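# Flip the grey finned box onto its fins

## Task

Roll the grey box with fins over in place so it rests flat on its fins, feet pointing upward.

## Robot and tools

Robot: two arms, left_arm and right_arm, each a six-joint arm with a two-finger parallel gripper and a wrist camera. left_arm's base sits near scene (+0.026, +0.257, +0.013) m and right_arm's near (+0.001, -0.338, +0.037) m. Both bases are turned only about one degree about vertical, so their axes nearly match the scene's.

Frames. Scene frame: origin at table-top height between the arms, +z up, +x away from the robot over the table, +y toward left_arm. Arm names do not match image sides. Each arm reports its gripper position (m) and quaternion (wxyz) in its own base frame, and its offsets use that base's axes. The gripper's fingers point along its +z and close along its y. The reported position is the point between the finger pads, about 1 cm short of the tips. Reported poses can be a few cm off.

Row layout, shared by execute_actions and move: one flat list of 14 numbers covering both arms, even if only one moves. Order: left dx, dy, dz, rx, ry, rz, opening, then right dx, dy, dz, rx, ry, rz, opening. dx..dz are a translation offset and rx..rz one rotation vector (about the gripper's Hand target position). All are offsets from the arm's Hand target at the start of the action or move, not poses. Scale: 1.0 = 0.6 m or 180 degrees, range -1 to 1. Opening is absolute, not an offset: +1 fully open (0.094 m), -1 closed. Zero in all six pose slots re-asks for the current Hand target. Send the current opening again to leave a gripper as it is, because 0 means half open. The controller limits each step's rotation to 40 degrees from the measured orientation.

execute_actions(actions, cameras): actions is a list of actions. Each action is up to 15 rows, one per 1/30 s step; if shorter, the last row is held for the rest of the 15 steps. Every row counts from the pose at the start of that action, not from the row before. Repeating the same offset in a later action moves the arm further. An empty list only returns state and images.

move(target, speed, blend, opening_speed, blocking, cameras): drives each gripper in a straight line toward its offset. target is one 14-number row, or a list of up to 15 rows; every row counts from the same starting Hand targets. speed is path top speed in m/s (0.002 to 4.3, default 0.25, turning up to twice that in rad/s), one value or one per target. blend (m) rounds corners between listed targets. opening_speed (0.2 or more, per second on the -1..1 scale) makes the fingers change gradually; use it near its minimum on fragile items. blocking=false returns after about 0.5 s while the move continues. A move stops after 10 s even short of its target. It does not avoid obstacles or the other arm. Faster moves lag, stray and strike harder. Do not path near an arm's own base, which can flip its shoulder posture. Pointing a target well past a contact makes the arm press harder. The result adds a "move:" line: done (within 10 mm and 2 degrees), off_target, moving, held, or fault, plus limits such as paced (pose clipped) or held (steps withheld).

wait(seconds, cameras): 0 to 10 s, the arms keep their last command; it returns early if a running move ends. stop(cameras): brakes a running move, needing some distance. zoom_image(camera, region): a closer look at one camera's latest image; region [x0, y0, x1, y1] in pixels, at most 504x504. Cameras are cam_head_left, cam_head_right, cam_high, cam_low, cam_left_wrist, cam_right_wrist, each 672x504. read_manual(section) returns only licence texts. finished_scene(scene) ends the scene for good; call it only after the box rests on its fins, feet up, with the robot clear.

Result lines. Hand target is the last commanded pose after clipping; the next offsets count from it. A gripper often rests a centimetre or more short of it from friction or weight, which is not proof of contact. Any next command, even all zeros, requests it again, and you can send the remaining gap as an offset. grip_measured is the finger opening on the -1..1 scale and can read about 2.7 mm wide when empty. On a firmly gripped hard part it reads a little below the part's true width. grip_effort_nm is gripper motor effort (negative closing) and is not pad force. Joint torques include the arm's own weight; entries 3 and 4 wrap at ±28 N m. "within noise" on joint velocities means the arm is still. Tool commands lists the present commands.

Avoid: dropping the box or letting go while it moves; knocking it or anything off the table; fast impacts or heavy pressing; grippers or arms touching each other, including closing on the other arm's fingers, which can end the scene. An arm blocked by an object keeps pushing until commanded back past its gripper. Holding loads, straining or long stretched reaches heat the motors. A MOTOR HOT line warns of this. At 100 °C that arm goes limp and drops for 30 to 60 s or more. Loose objects may get brief outside pushes.

Each tool is called by a JSON object that holds its "op" and its "data", one argument or row to a line.

## Session

{"op": "execute_actions", "data": {
  "actions": []
}}

Scene clock: 0.00 s.
left_arm: end_effector_position=(+0.5662, -0.1283, +0.2532) grip_measured=+1.000 grip_effort_nm=n/a end_effector_quat_wxyz=(+0.190, -0.223, +0.955, +0.036) | right_arm: end_effector_position=(+0.4375, +0.0835, +0.2914) grip_measured=+1.000 grip_effort_nm=n/a end_effector_quat_wxyz=(+0.162, -0.288, +0.887, +0.322)
Joint positions: left_arm=[-0.296 1.668 1.62 -1.222 -0.251 -0.715 0.094] | right_arm=[-0.072 1.426 1.367 -1.439 -0.734 -0.671 0.094]
Joint velocities: within noise
Joint torques (N m): no reading
Heat: left arm: hottest elbow 33 °C; right arm: hottest waist 32 °C.
Hand target: left_arm +0.5722, -0.1301, +0.2596; +0.198, -0.224, +0.954, +0.032 | right_arm +0.4432, +0.0831, +0.3022; +0.174, -0.292, +0.885, +0.317
Tool commands: left_gripper/opening=+1.0 right_gripper/opening=+1.0

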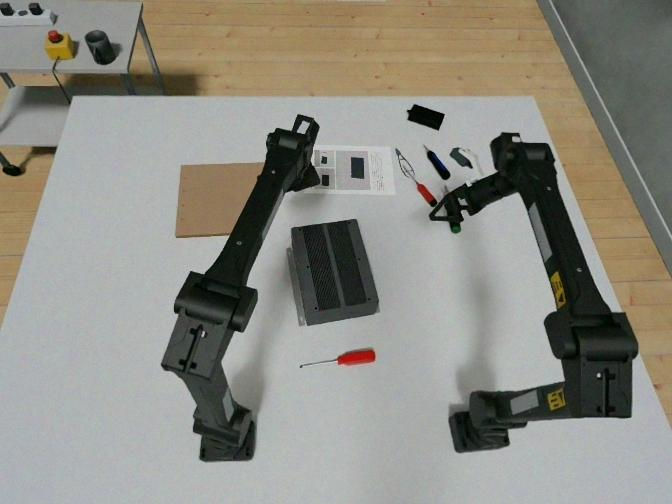

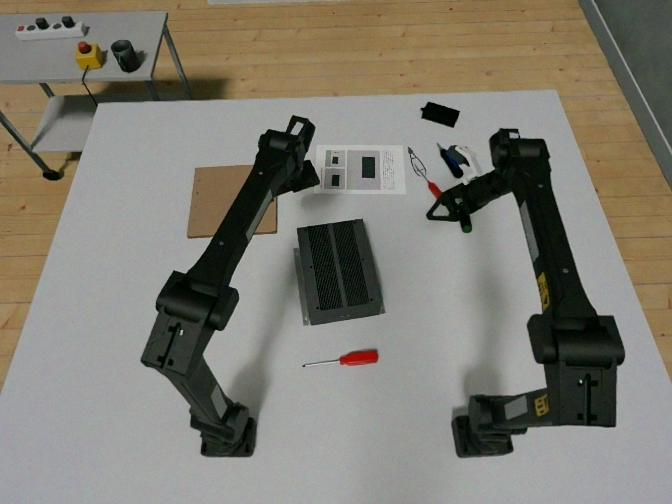

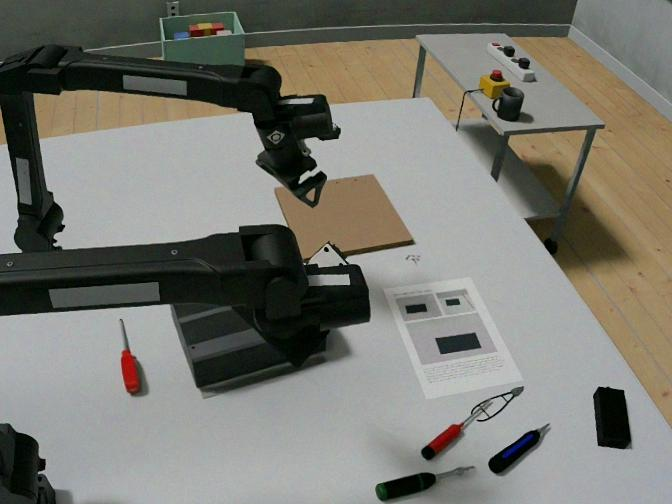

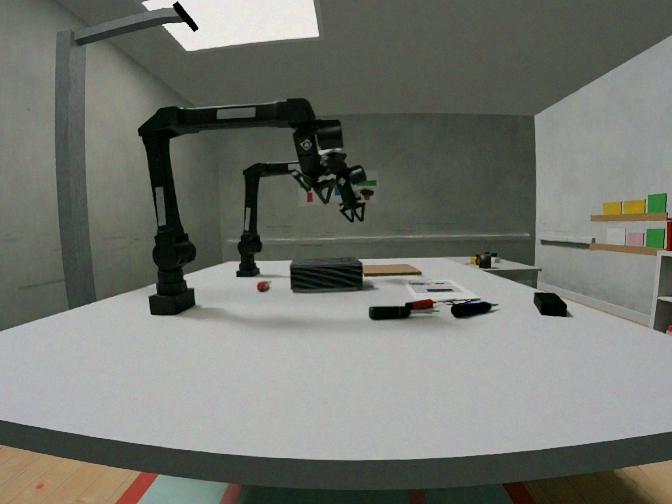

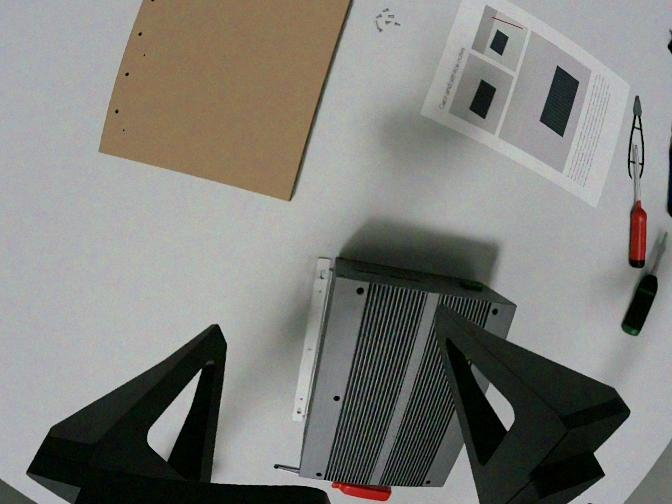

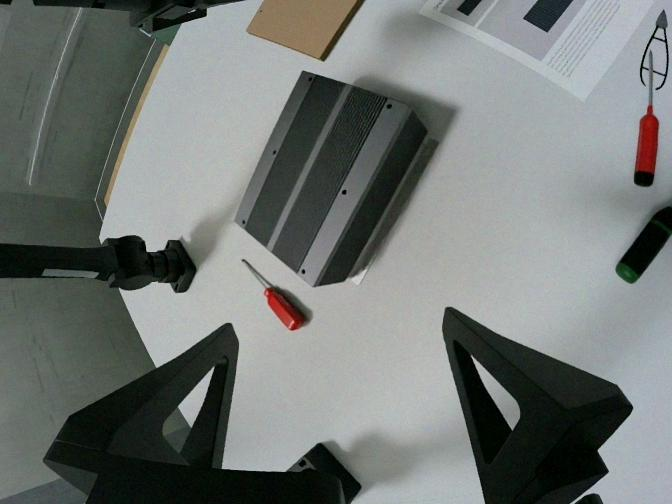

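{"op": "zoom_image", "data": {
  "camera": "cam_left_wrist",
  "region": [260, 230, 540, 500]
}}

{"op": "zoom_image", "data": {
  "camera": "cam_right_wrist",
  "region": [220, 60, 460, 300]
}}

{"op": "zoom_image", "data": {
  "camera": "cam_low",
  "region": [270, 240, 390, 310]
}}

{"op": "zoom_image", "data": {
  "camera": "cam_head_right",
  "region": [270, 200, 410, 340]
}}

Scaled by 1.800 from the camera's 672x504 image, which has a finer 960x720 frame.

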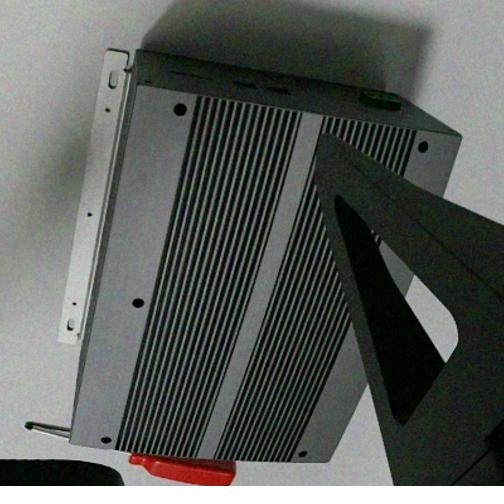

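Scaled by 2.100 from the camera's 672x504 image, which has a finer 960x720 frame.

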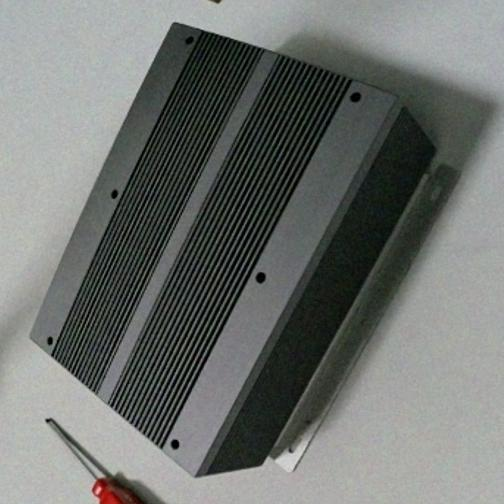

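Scaled by 4.200.

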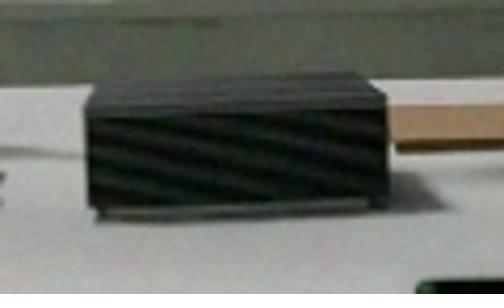

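Scaled by 3.600.

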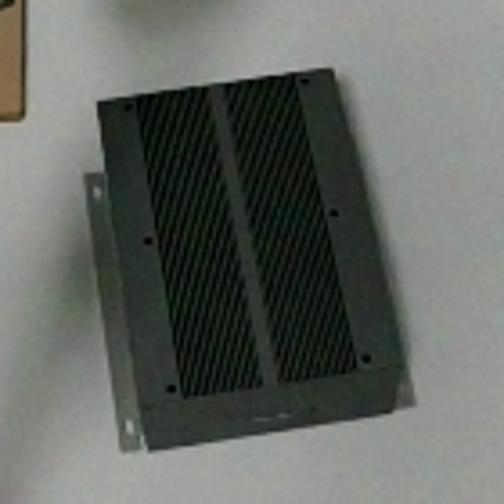

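{"op": "move", "data": {
  "target": [-0.212,0.2,-0.288,-0.2915,0.0242,-0.127,1,0,0,0,0,0,0,1],
  "cameras": ["cam_head_left","cam_high","cam_left_wrist","cam_right_wrist","cam_low"]
}}

Scene clock: 88.40 s.
left_arm: end_effector_position=(+0.4413, -0.0132, +0.0925) grip_measured=+1.000 grip_effort_nm=0.022 end_effector_quat_wxyz=(+0.052, -0.099, +0.901, -0.418) | right_arm: end_effector_position=(+0.4375, +0.0835, +0.2914) grip_measured=+1.000 grip_effort_nm=-0.012 end_effector_quat_wxyz=(+0.162, -0.288, +0.887, +0.322)
Joint positions: left_arm=[0.273 1.656 1.026 -0.99 0.869 0.077 0.094] | right_arm=[-0.072 1.426 1.367 -1.439 -0.734 -0.671 0.094]
Joint velocities: within noise
Joint torques (N m): left_arm=[-0.32 -9.47 8.12 0.27 0.71 0.03] | right_arm=[-1.14 -11.05 9.7 0.54 -0.55 -0.06]
Heat: left arm: hottest elbow 44 °C; right arm: hottest elbow 38 °C.
Hand target: left_arm +0.4450, -0.0101, +0.0867; +0.046, -0.099, +0.901, -0.421 | right_arm +0.4432, +0.0831, +0.3022; +0.174, -0.292, +0.885, +0.317
Off the commanded pose: left_arm 0.007 m, 1 deg | right_arm 0.012 m, 2 deg.
move: off_target (right_arm)
Images, in order (width x height): cam_head_left 672x504, cam_high 672x504, cam_low 672x504, cam_left_wrist 672x504, cam_right_wrist 672x504.

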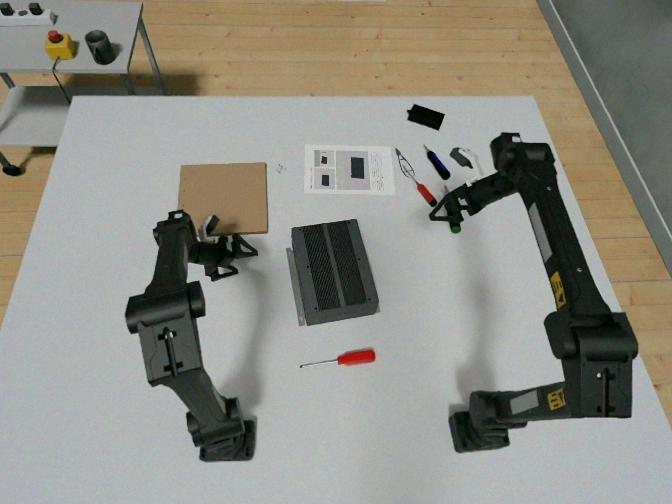

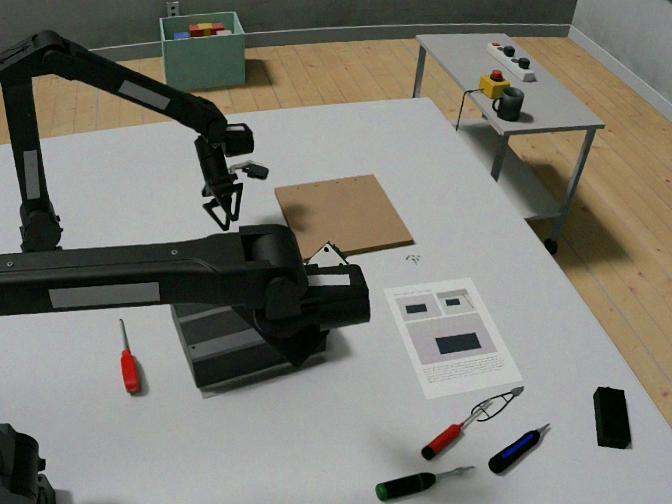

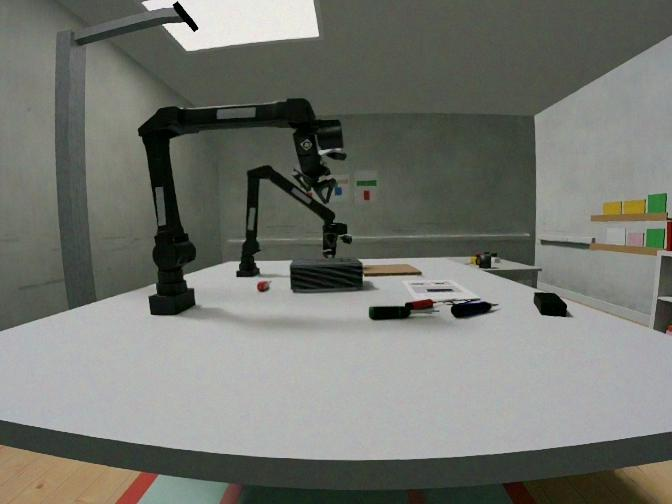

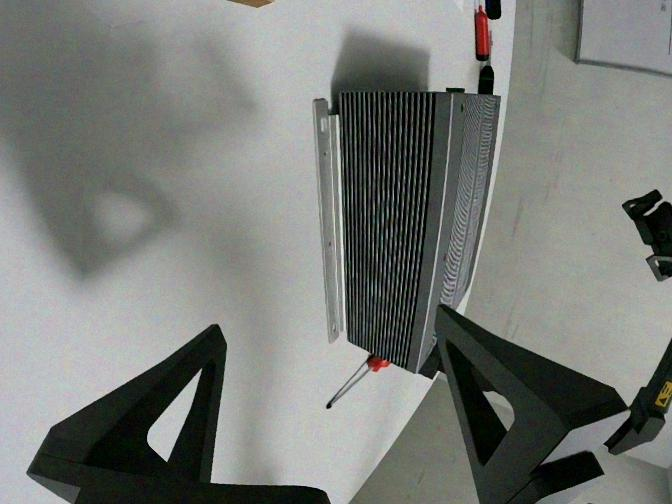

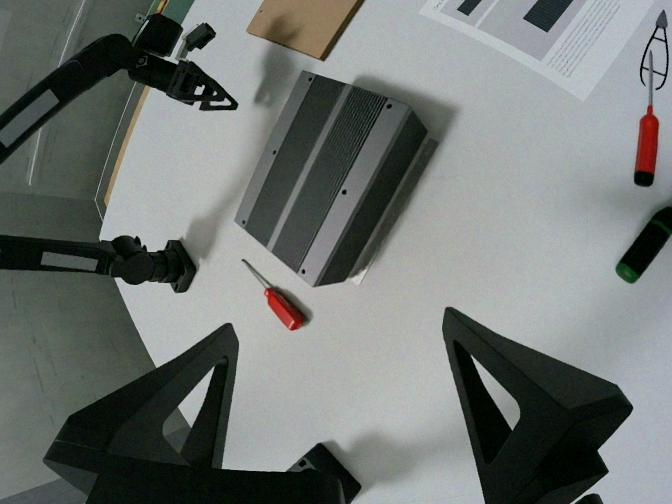

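{"op": "zoom_image", "data": {
  "camera": "cam_left_wrist",
  "region": [290, 70, 530, 400]
}}

Scaled by 1.527 from the camera's 672x504 image, which has a finer 960x720 frame.

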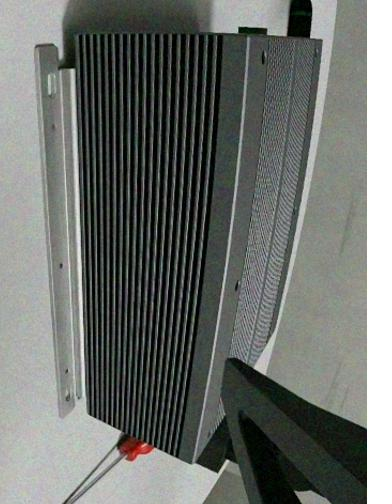

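{"op": "move", "data": {
  "target": [0.018,-0.08,-0.09,0,0,0,-0.5,0,0,0,0,0,0,1],
  "cameras": ["cam_head_left","cam_left_wrist"]
}}

{"op": "zoom_image", "data": {
  "camera": "cam_left_wrist",
  "region": [200, 0, 500, 420]
}}

{"op": "zoom_image", "data": {
  "camera": "cam_head_left",
  "region": [200, 190, 400, 340]
}}

Scene clock: 121.83 s.
left_arm: end_effector_position=(+0.4568, -0.0561, +0.0423) grip_measured=-0.497 grip_effort_nm=-0.115 end_effector_quat_wxyz=(+0.056, -0.092, +0.901, -0.419) | right_arm: end_effector_position=(+0.4375, +0.0835, +0.2914) grip_measured=+1.000 grip_effort_nm=-0.012 end_effector_quat_wxyz=(+0.162, -0.288, +0.887, +0.322)
Joint positions: left_arm=[0.169 1.74 0.969 -0.723 0.871 -0.071 0.024] | right_arm=[-0.072 1.426 1.367 -1.439 -0.734 -0.671 0.094]
Joint velocities: within noise
Joint torques (N m): left_arm=[-1.14 -10.58 6.17 1.18 0.65 -0.25] | right_arm=[-0.85 -10.4 9.81 0.76 -0.53 -0.08]
Heat: left arm: hottest elbow 42 °C; right arm: hottest elbow 39 °C.
Hand target: left_arm +0.4558, -0.0582, +0.0327; +0.046, -0.099, +0.901, -0.421 | right_arm +0.4432, +0.0831, +0.3022; +0.174, -0.292, +0.885, +0.317
Off the commanded pose: left_arm 0.010 m, 1 deg | right_arm 0.012 m, 2 deg.
move: off_target (right_arm)
Images, in order (width x height): cam_head_left 672x504, cam_left_wrist 672x504.

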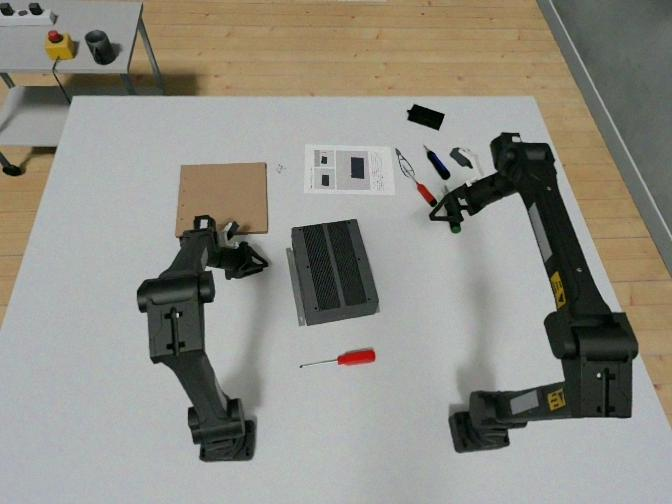

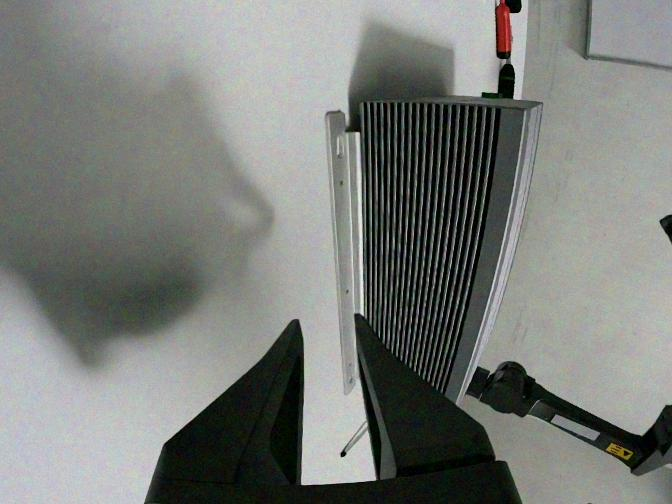

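Scaled by 1.200 from the camera's 672x504 image, which has a finer 960x720 frame.

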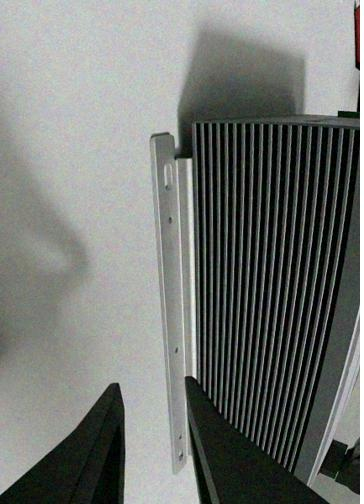

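Scaled by 2.520.

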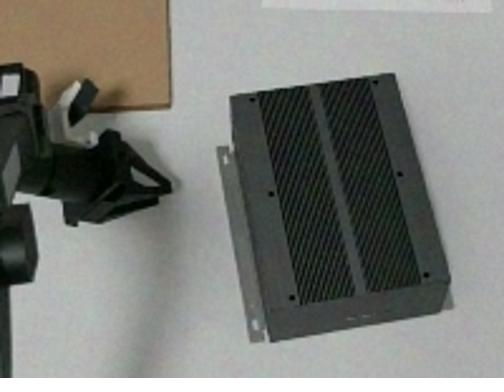

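{"op": "move", "data": {
  "target": [0,0,0,0,0,0,-0.5,-0.342,0.321,-0.265,-0.232,-0.0826,0.318,1],
  "cameras": ["cam_head_left","cam_right_wrist","cam_low"]
}}

Scene clock: 280.67 s.
left_arm: end_effector_position=(+0.4569, -0.0560, +0.0423) grip_measured=-0.497 grip_effort_nm=-0.115 end_effector_quat_wxyz=(+0.056, -0.092, +0.901, -0.419) | right_arm: end_effector_position=(+0.2372, +0.2700, +0.1438) grip_measured=+1.000 grip_effort_nm=-0.017 end_effector_quat_wxyz=(+0.004, +0.747, -0.665, -0.002)
Joint positions: left_arm=[0.169 1.74 0.969 -0.722 0.871 -0.072 0.024] | right_arm=[0.85 1.337 1.004 -1.245 -0.004 -0.837 0.094]
Joint velocities: within noise
Joint torques (N m): left_arm=[-1.2 -10.52 6.17 1.2 0.64 -0.26] | right_arm=[0.85 -7.53 7.77 0.87 0.04 0.07]
Heat: left arm: hottest elbow 38 °C; right arm: hottest elbow 41 °C.
Hand target: left_arm +0.4558, -0.0582, +0.0327; +0.046, -0.099, +0.901, -0.421 | right_arm +0.2379, +0.2757, +0.1431; +0.000, +0.747, -0.665, +0.000
Off the commanded pose: left_arm 0.010 m, 1 deg | right_arm 0.006 m, 1 deg.
move: done
Images, in order (width x height): cam_head_left 672x504, cam_low 672x504, cam_right_wrist 672x504.

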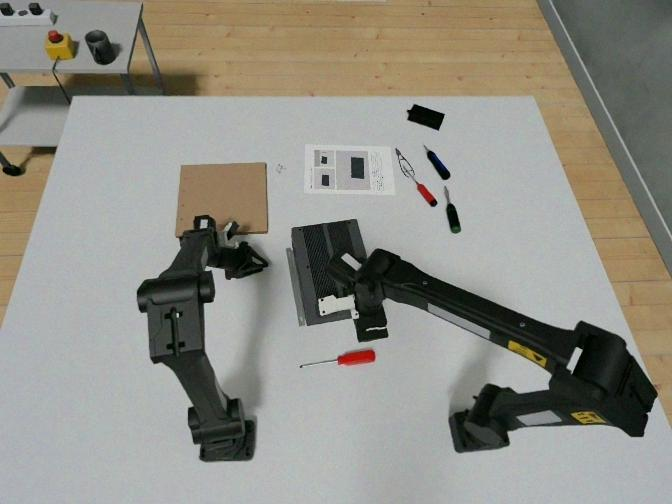

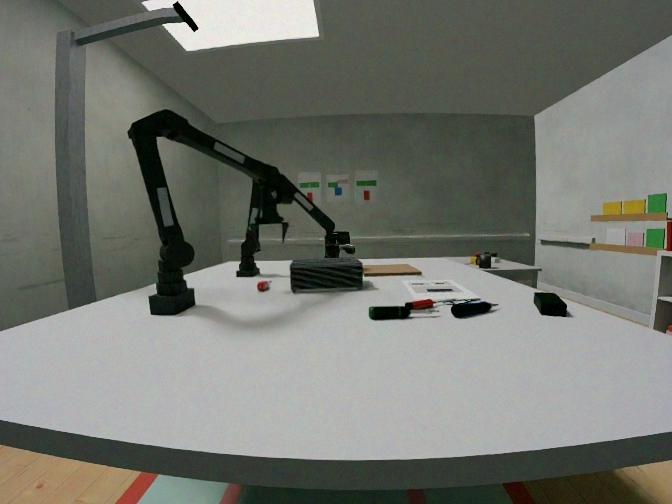

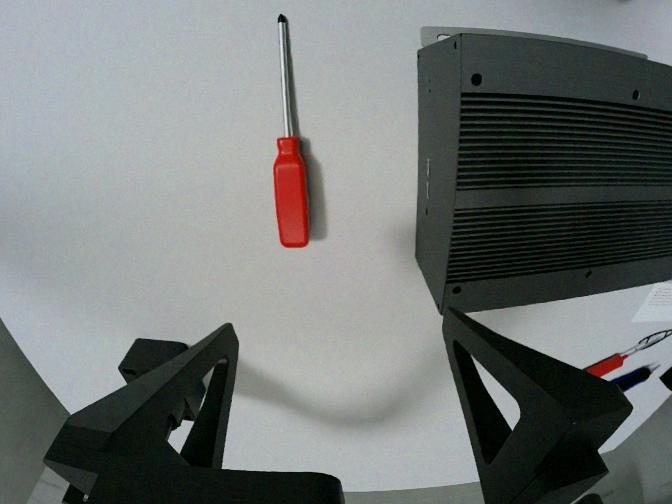

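{"op": "move", "data": {
  "target": [
    [0,0,0,0,0,0,-0.5,-0.06,0,-0.15,0,0,0,1],
    [0,0,0,0,0,0,-0.5,-0.06,0,-0.268,0,0,0,1],
    [0,0,0,0,0,0,-0.5,-0.06,0,-0.268,0,0,0,-0.85]
  ],
  "cameras": ["cam_right_wrist"]
}}

Scene clock: 308.17 s.
left_arm: end_effector_position=(+0.4569, -0.0560, +0.0423) grip_measured=-0.497 grip_effort_nm=-0.115 end_effector_quat_wxyz=(+0.056, -0.092, +0.901, -0.419) | right_arm: end_effector_position=(+0.2025, +0.2689, -0.0173) grip_measured=-0.419 grip_effort_nm=-1.199 end_effector_quat_wxyz=(+0.004, +0.745, -0.667, +0.000)
Joint positions: left_arm=[0.169 1.74 0.969 -0.722 0.871 -0.072 0.024] | right_arm=[0.926 1.548 0.717 -0.749 -0.002 -0.756 0.027]
Joint velocities: within noise
Joint torques (N m): left_arm=[-1.08 -10.52 6.13 1.22 0.64 -0.26] | right_arm=[0.44 -7.94 5.67 0.81 -0.01 0.09]
Heat: left arm: hottest elbow 37 °C; right arm: hottest elbow 42 °C.
Hand target: left_arm +0.4558, -0.0582, +0.0327; +0.046, -0.099, +0.901, -0.421 | right_arm +0.2021, +0.2758, -0.0176; +0.000, +0.747, -0.665, +0.000
Off the commanded pose: left_arm 0.010 m, 1 deg | right_arm 0.007 m, 1 deg.
move: done
Images, in order (width x height): cam_right_wrist 672x504.

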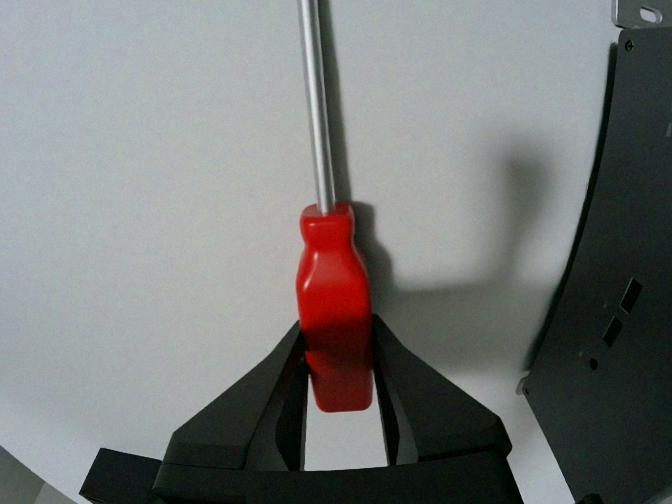

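{"op": "zoom_image", "data": {
  "camera": "cam_right_wrist",
  "region": [480, 0, 672, 440]
}}

{"op": "move", "data": {
  "target": [
    [0,0,0,0,0,0,-0.5,0,-0.02,0.06,0,0,0,-0.85],
    [0,0,0,0,0,0,-0.5,0.05,-0.34,0.06,0,0,0,-0.85],
    [0,0,0,0,0,0,-0.5,0.05,-0.34,0.004,0,0,0,-0.85],
    [0,0,0,0,0,0,-0.5,0.05,-0.34,0.004,0,0,0,0.2],
    [0,0,0,0,0,0,-0.5,0.05,-0.34,0.2,0,0,0,0.2]
  ],
  "cameras": ["cam_right_wrist","cam_head_left"]
}}

Scaled by 1.145 from the camera's 672x504 image, which has a finer 960x720 frame.

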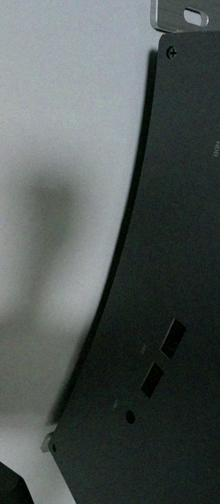

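Scene clock: 320.10 s.
left_arm: end_effector_position=(+0.4569, -0.0560, +0.0423) grip_measured=-0.497 grip_effort_nm=-0.120 end_effector_quat_wxyz=(+0.056, -0.092, +0.901, -0.419) | right_arm: end_effector_position=(+0.2163, +0.0697, +0.0858) grip_measured=+0.198 grip_effort_nm=0.076 end_effector_quat_wxyz=(+0.019, +0.749, -0.662, -0.009)
Joint positions: left_arm=[0.169 1.74 0.969 -0.722 0.871 -0.072 0.024] | right_arm=[0.317 1.046 0.611 -1.177 0.004 -1.377 0.056]
Joint velocities: within noise
Joint torques (N m): left_arm=[-0.97 -10.52 6.16 1.24 0.63 -0.25] | right_arm=[-1.67 -3.25 10.19 0.35 -0.22 -0.12]
Heat: left arm: hottest elbow 37 °C; right arm: hottest elbow 41 °C.
Hand target: left_arm +0.4558, -0.0582, +0.0327; +0.046, -0.099, +0.901, -0.421 | right_arm +0.2321, +0.0718, +0.1025; +0.000, +0.747, -0.665, +0.000
Off the commanded pose: left_arm 0.010 m, 1 deg | right_arm 0.023 m, 2 deg.
move: off_target (right_arm)
Images, in order (width x height): cam_head_left 672x504, cam_right_wrist 672x504.

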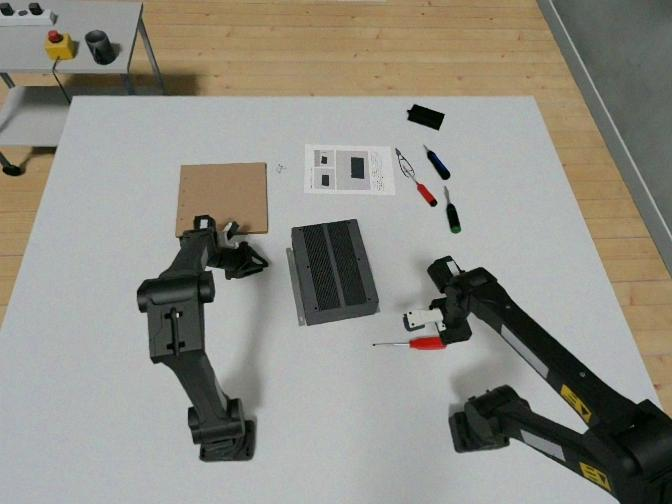

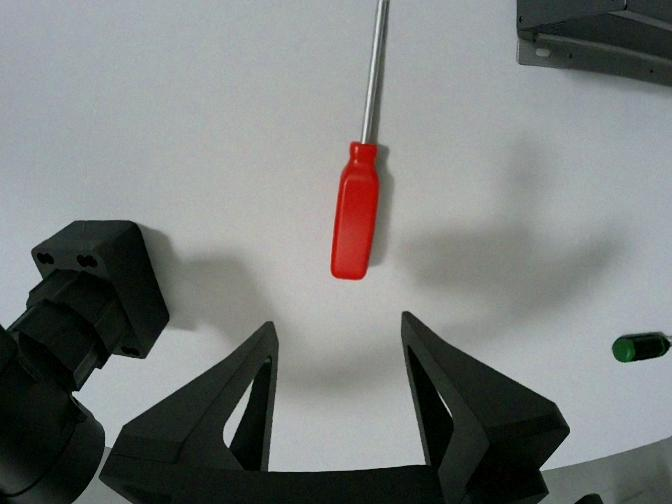

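{"op": "move", "data": {
  "target": [0,0,0,0,0,0,-0.5,0.027,0.347,-0.05,0.0497,-0.369,0.010,1],
  "cameras": ["cam_head_left","cam_right_wrist"]
}}

Scene clock: 420.43 s.
left_arm: end_effector_position=(+0.4569, -0.0560, +0.0423) grip_measured=-0.497 grip_effort_nm=-0.115 end_effector_quat_wxyz=(+0.056, -0.092, +0.901, -0.419) | right_arm: end_effector_position=(+0.2509, +0.2760, +0.0731) grip_measured=+0.998 grip_effort_nm=0.071 end_effector_quat_wxyz=(-0.416, +0.629, -0.549, +0.360)
Joint positions: left_arm=[0.169 1.74 0.969 -0.722 0.871 -0.072 0.024] | right_arm=[1.216 1.374 0.36 0.279 0.942 -0.935 0.094]
Joint velocities: within noise
Joint torques (N m): left_arm=[-1.08 -10.58 6.15 1.21 0.64 -0.26] | right_arm=[-0.38 -5.3 5.11 2.35 0.46 -0.08]
Heat: left arm: hottest elbow 37 °C; right arm: hottest elbow 46 °C.
Hand target: left_arm +0.4558, -0.0582, +0.0327; +0.046, -0.099, +0.901, -0.421 | right_arm +0.2482, +0.2801, +0.0725; -0.419, +0.633, -0.543, +0.360
Off the commanded pose: left_arm 0.010 m, 1 deg | right_arm 0.005 m, 1 deg.
move: done
Images, in order (width x height): cam_head_left 672x504, cam_right_wrist 672x504.

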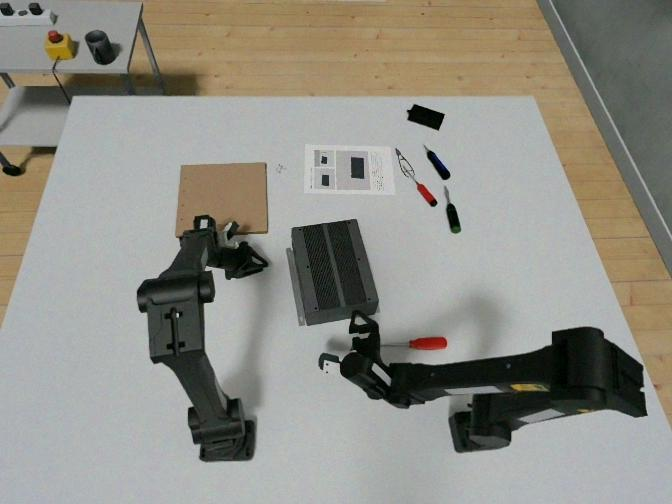

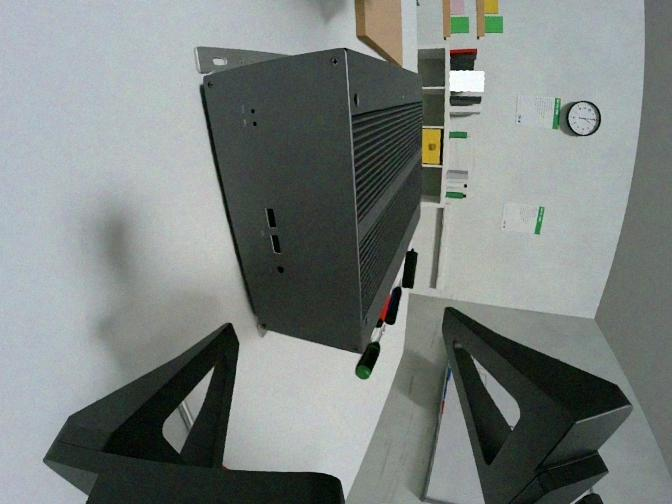

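{"op": "move", "data": {
  "target": [
    [0,0,0,0,0,0,-0.5,0,0,-0.0925,0,0,0,1],
    [0,0,0,0,0,0,-0.5,0.05,0.0076,-0.0925,0,0,0,1]
  ],
  "speed": 0.12,
  "cameras": ["cam_low","cam_right_wrist"]
}}

{"op": "zoom_image", "data": {
  "camera": "cam_right_wrist",
  "region": [150, 0, 500, 400]
}}

Scene clock: 458.23 s.
left_arm: end_effector_position=(+0.4569, -0.0560, +0.0423) grip_measured=-0.497 grip_effort_nm=-0.115 end_effector_quat_wxyz=(+0.056, -0.092, +0.901, -0.419) | right_arm: end_effector_position=(+0.2701, +0.2775, +0.0136) grip_measured=+0.998 grip_effort_nm=0.076 end_effector_quat_wxyz=(-0.412, +0.640, -0.540, +0.360)
Joint positions: left_arm=[0.169 1.74 0.969 -0.722 0.871 -0.072 0.024] | right_arm=[1.149 1.675 0.347 0.648 0.877 -1.032 0.094]
Joint velocities: within noise
Joint torques (N m): left_arm=[-1.2 -10.52 6.17 1.21 0.63 -0.25] | right_arm=[-1.96 -6.53 4.4 2.24 0.19 -0.02]
Heat: left arm: hottest elbow 37 °C; right arm: hottest elbow 41 °C.
Hand target: left_arm +0.4558, -0.0582, +0.0327; +0.046, -0.099, +0.901, -0.421 | right_arm +0.2782, +0.2846, +0.0169; -0.419, +0.633, -0.543, +0.360
Off the commanded pose: left_arm 0.010 m, 1 deg | right_arm 0.011 m, 1 deg.
move: off_target (right_arm)
Images, in order (width x height): cam_low 672x504, cam_right_wrist 672x504.

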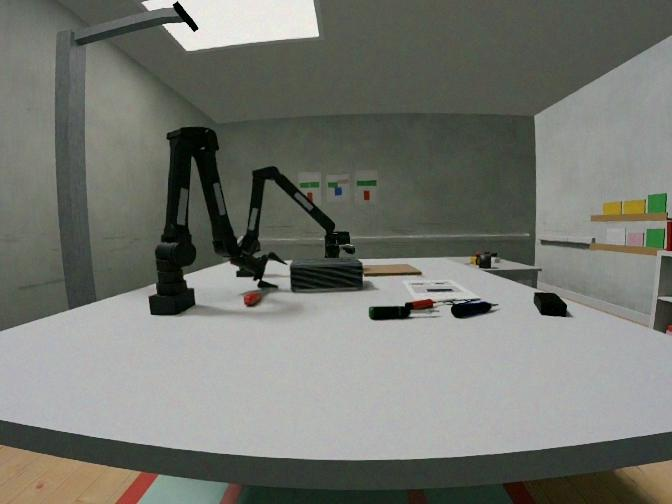

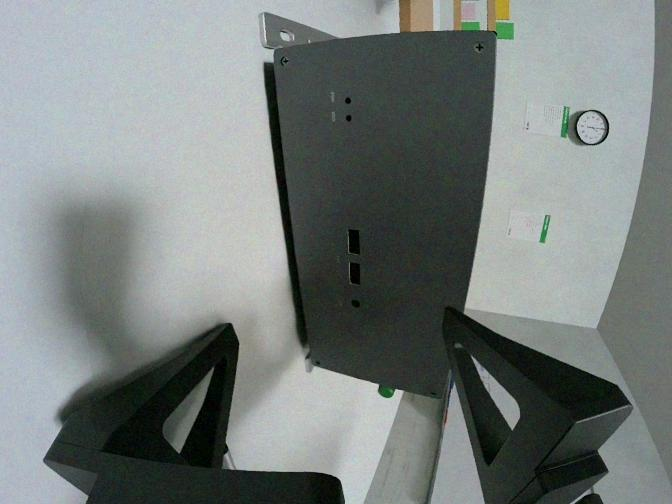

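Scaled by 1.260 from the camera's 672x504 image, which has a finer 960x720 frame.

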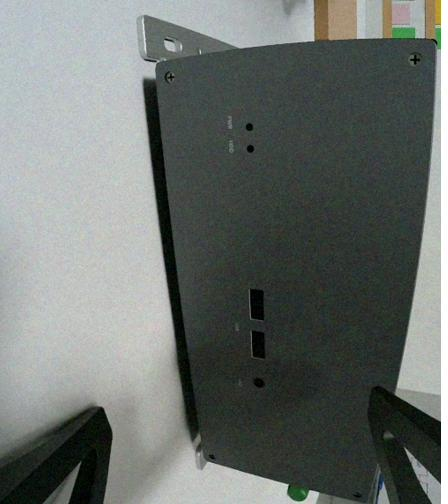

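{"op": "move", "data": {
  "target": [
    [0,0,0,0,0,0,-0.5,-0.07,-0.02,0.18,0,0,0,1],
    [0,0,0,0,0,0,-0.5,0.2,-0.33,0.24,0.115,0.189,0.0936,1],
    [0,0,0,0,0,0,-0.5,0.358,-0.251,0.0435,0.229,0.3777,0.1872,1]
  ],
  "blend": [0.03,0.03,0],
  "cameras": ["cam_head_left","cam_right_wrist","cam_high"]
}}

Scene clock: 581.17 s.
left_arm: end_effector_position=(+0.4569, -0.0560, +0.0423) grip_measured=-0.497 grip_effort_nm=-0.115 end_effector_quat_wxyz=(+0.056, -0.092, +0.901, -0.419) | right_arm: end_effector_position=(+0.4810, +0.1322, +0.0389) grip_measured=+0.999 grip_effort_nm=0.071 end_effector_quat_wxyz=(-0.309, +0.658, -0.577, -0.372)
Joint positions: left_arm=[0.169 1.74 0.969 -0.722 0.871 -0.072 0.024] | right_arm=[-0.022 1.98 1.269 -1.136 -0.986 -1.873 0.094]
Joint velocities: within noise
Joint torques (N m): left_arm=[-1.14 -10.58 6.13 1.22 0.64 -0.26] | right_arm=[-0.62 -14.86 8.17 -0.23 -0.84 -0.15]
Heat: left arm: hottest elbow 37 °C; right arm: hottest elbow 37 °C.
Hand target: left_arm +0.4558, -0.0582, +0.0327; +0.046, -0.099, +0.901, -0.421 | right_arm +0.4930, +0.1339, +0.0431; -0.316, +0.663, -0.570, -0.367
Off the commanded pose: left_arm 0.010 m, 1 deg | right_arm 0.013 m, 1 deg.
move: off_target (right_arm)
Images, in order (width x height): cam_head_left 672x504, cam_high 672x504, cam_right_wrist 672x504.

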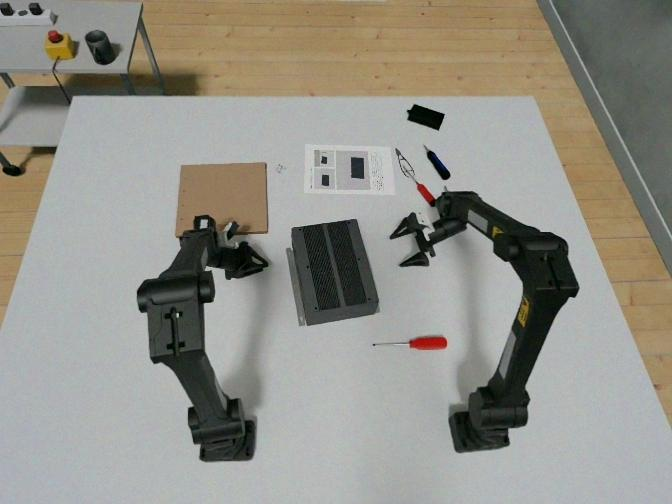

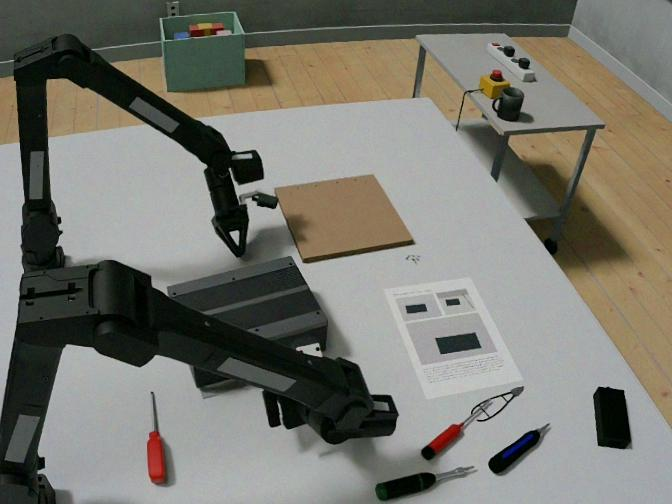

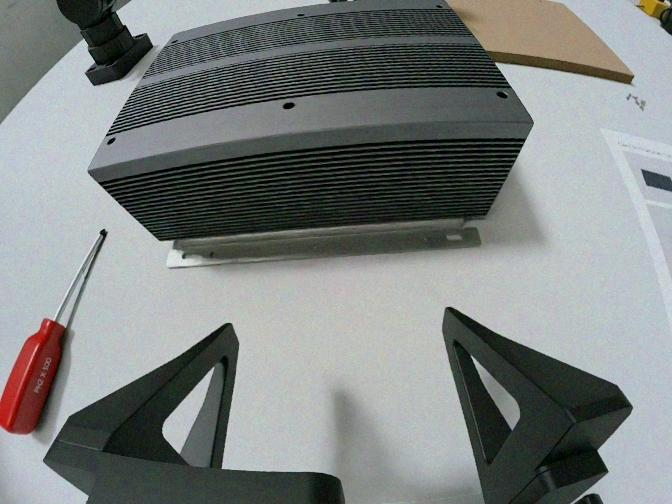

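{"op": "move", "data": {
  "target": [
    [-0.05,0.05,0.17,-0.0041,-0.2295,-0.1155,-0.5,0,0,-0.105,0,0,0,1],
    [-0.088,-0.065,0.065,-0.0082,-0.459,-0.231,1,-0.0105,0.0692,-0.105,0,0,0,1]
  ],
  "speed": 0.15
}}

Scene clock: 612.97 s.
left_arm: end_effector_position=(+0.4047, -0.0930, +0.0804) grip_measured=+0.997 grip_effort_nm=0.159 end_effector_quat_wxyz=(+0.480, +0.493, +0.622, -0.373) | right_arm: end_effector_position=(+0.4877, +0.1678, -0.0244) grip_measured=+0.999 grip_effort_nm=0.071 end_effector_quat_wxyz=(-0.316, +0.660, -0.574, -0.368)
Joint positions: left_arm=[0.186 1.665 0.747 -0.457 1.302 1.377 0.094] | right_arm=[0.047 2.088 1.24 -0.879 -1.006 -1.749 0.094]
Joint velocities: within noise
Joint torques (N m): left_arm=[-1.61 -7.88 5.56 0.94 0.86 -0.07] | right_arm=[0.91 -16.91 4.64 0.51 -0.68 0.1]
Heat: left arm: hottest elbow 37 °C; right arm: hottest elbow 39 °C.
Hand target: left_arm +0.4030, -0.0973, +0.0717; +0.475, +0.495, +0.620, -0.380 | right_arm +0.4867, +0.1754, -0.0201; -0.316, +0.663, -0.570, -0.368
Off the commanded pose: left_arm 0.010 m, 1 deg | right_arm 0.009 m, 1 deg.
move: done

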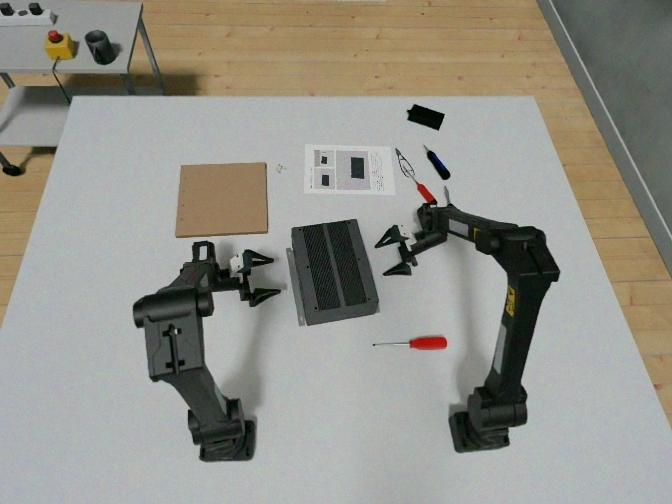

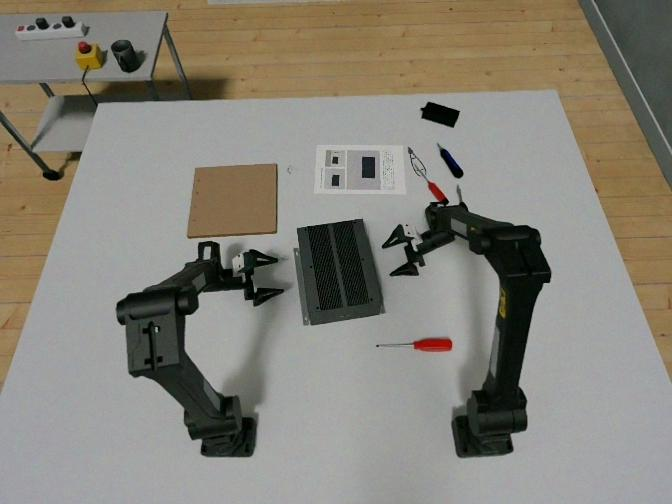

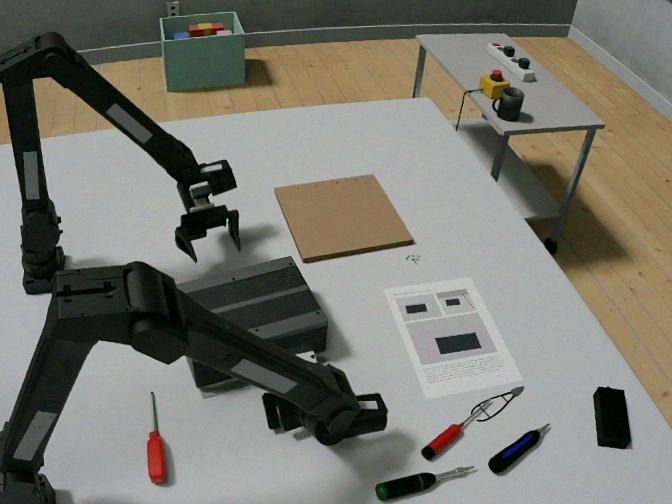

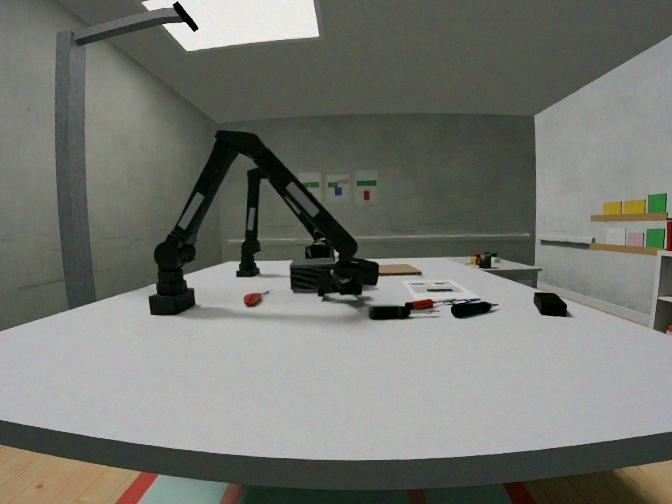

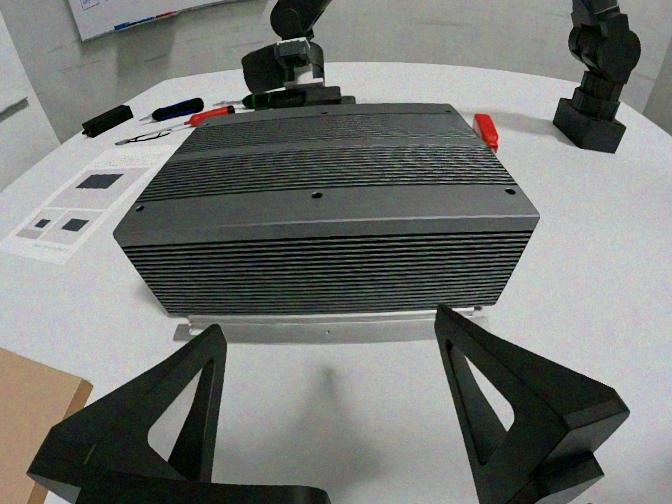

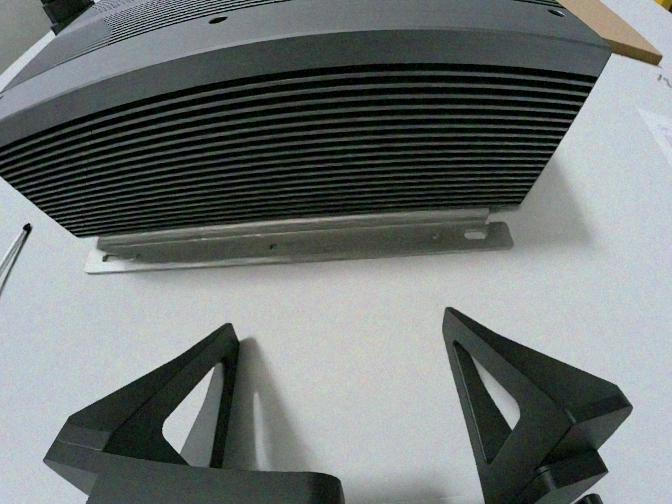

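{"op": "move", "data": {
  "target": [
    [0,0,-0.03,0,0,0,1,-0.0092,0.0601,0,0,0,0,1],
    [0.019,-0.0845,-0.03,0,0,0,1,-0.0092,0.0601,0,0,0,0,1]
  ],
  "speed": 0.08,
  "cameras": ["cam_left_wrist","cam_right_wrist"]
}}

Scene clock: 631.00 s.
left_arm: end_effector_position=(+0.4173, -0.1446, +0.0628) grip_measured=+0.997 grip_effort_nm=0.154 end_effector_quat_wxyz=(+0.483, +0.499, +0.615, -0.373) | right_arm: end_effector_position=(+0.4820, +0.2040, -0.0241) grip_measured=+0.999 grip_effort_nm=0.066 end_effector_quat_wxyz=(-0.315, +0.660, -0.574, -0.369)
Joint positions: left_arm=[0.047 1.712 0.677 0.071 1.256 0.964 0.094] | right_arm=[0.119 2.067 1.204 -0.753 -1.013 -1.616 0.094]
Joint velocities: within noise
Joint torques (N m): left_arm=[-1.44 -8.53 4.77 1.94 0.52 -0.35] | right_arm=[0.56 -16.62 4.78 0.75 -0.66 0.06]
Heat: left arm: hottest elbow 37 °C; right arm: hottest elbow 38 °C.
Hand target: left_arm +0.4145, -0.1479, +0.0538; +0.476, +0.495, +0.620, -0.380 | right_arm +0.4812, +0.2114, -0.0200; -0.316, +0.663, -0.570, -0.367
Off the commanded pose: left_arm 0.010 m, 1 deg | right_arm 0.008 m, 1 deg.
move: done
Images, in order (width x height): cam_left_wrist 672x504, cam_right_wrist 672x504.

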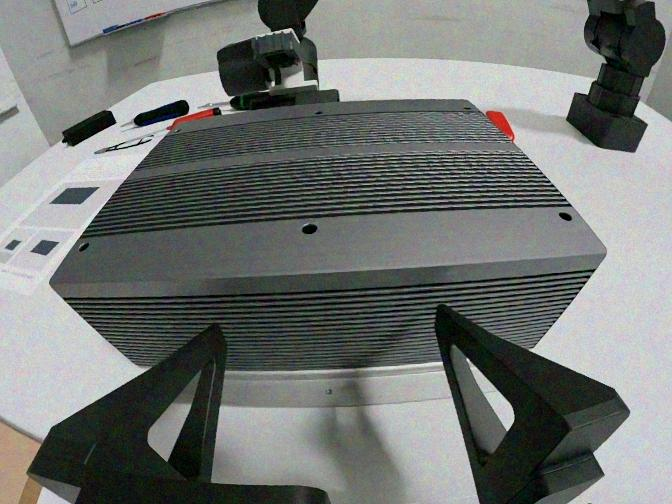

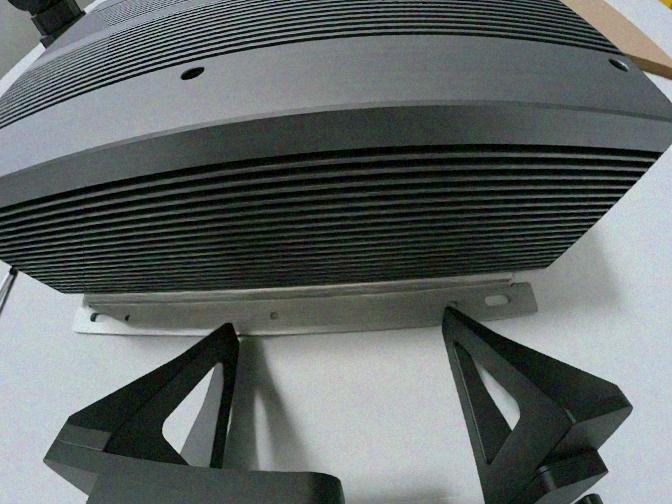

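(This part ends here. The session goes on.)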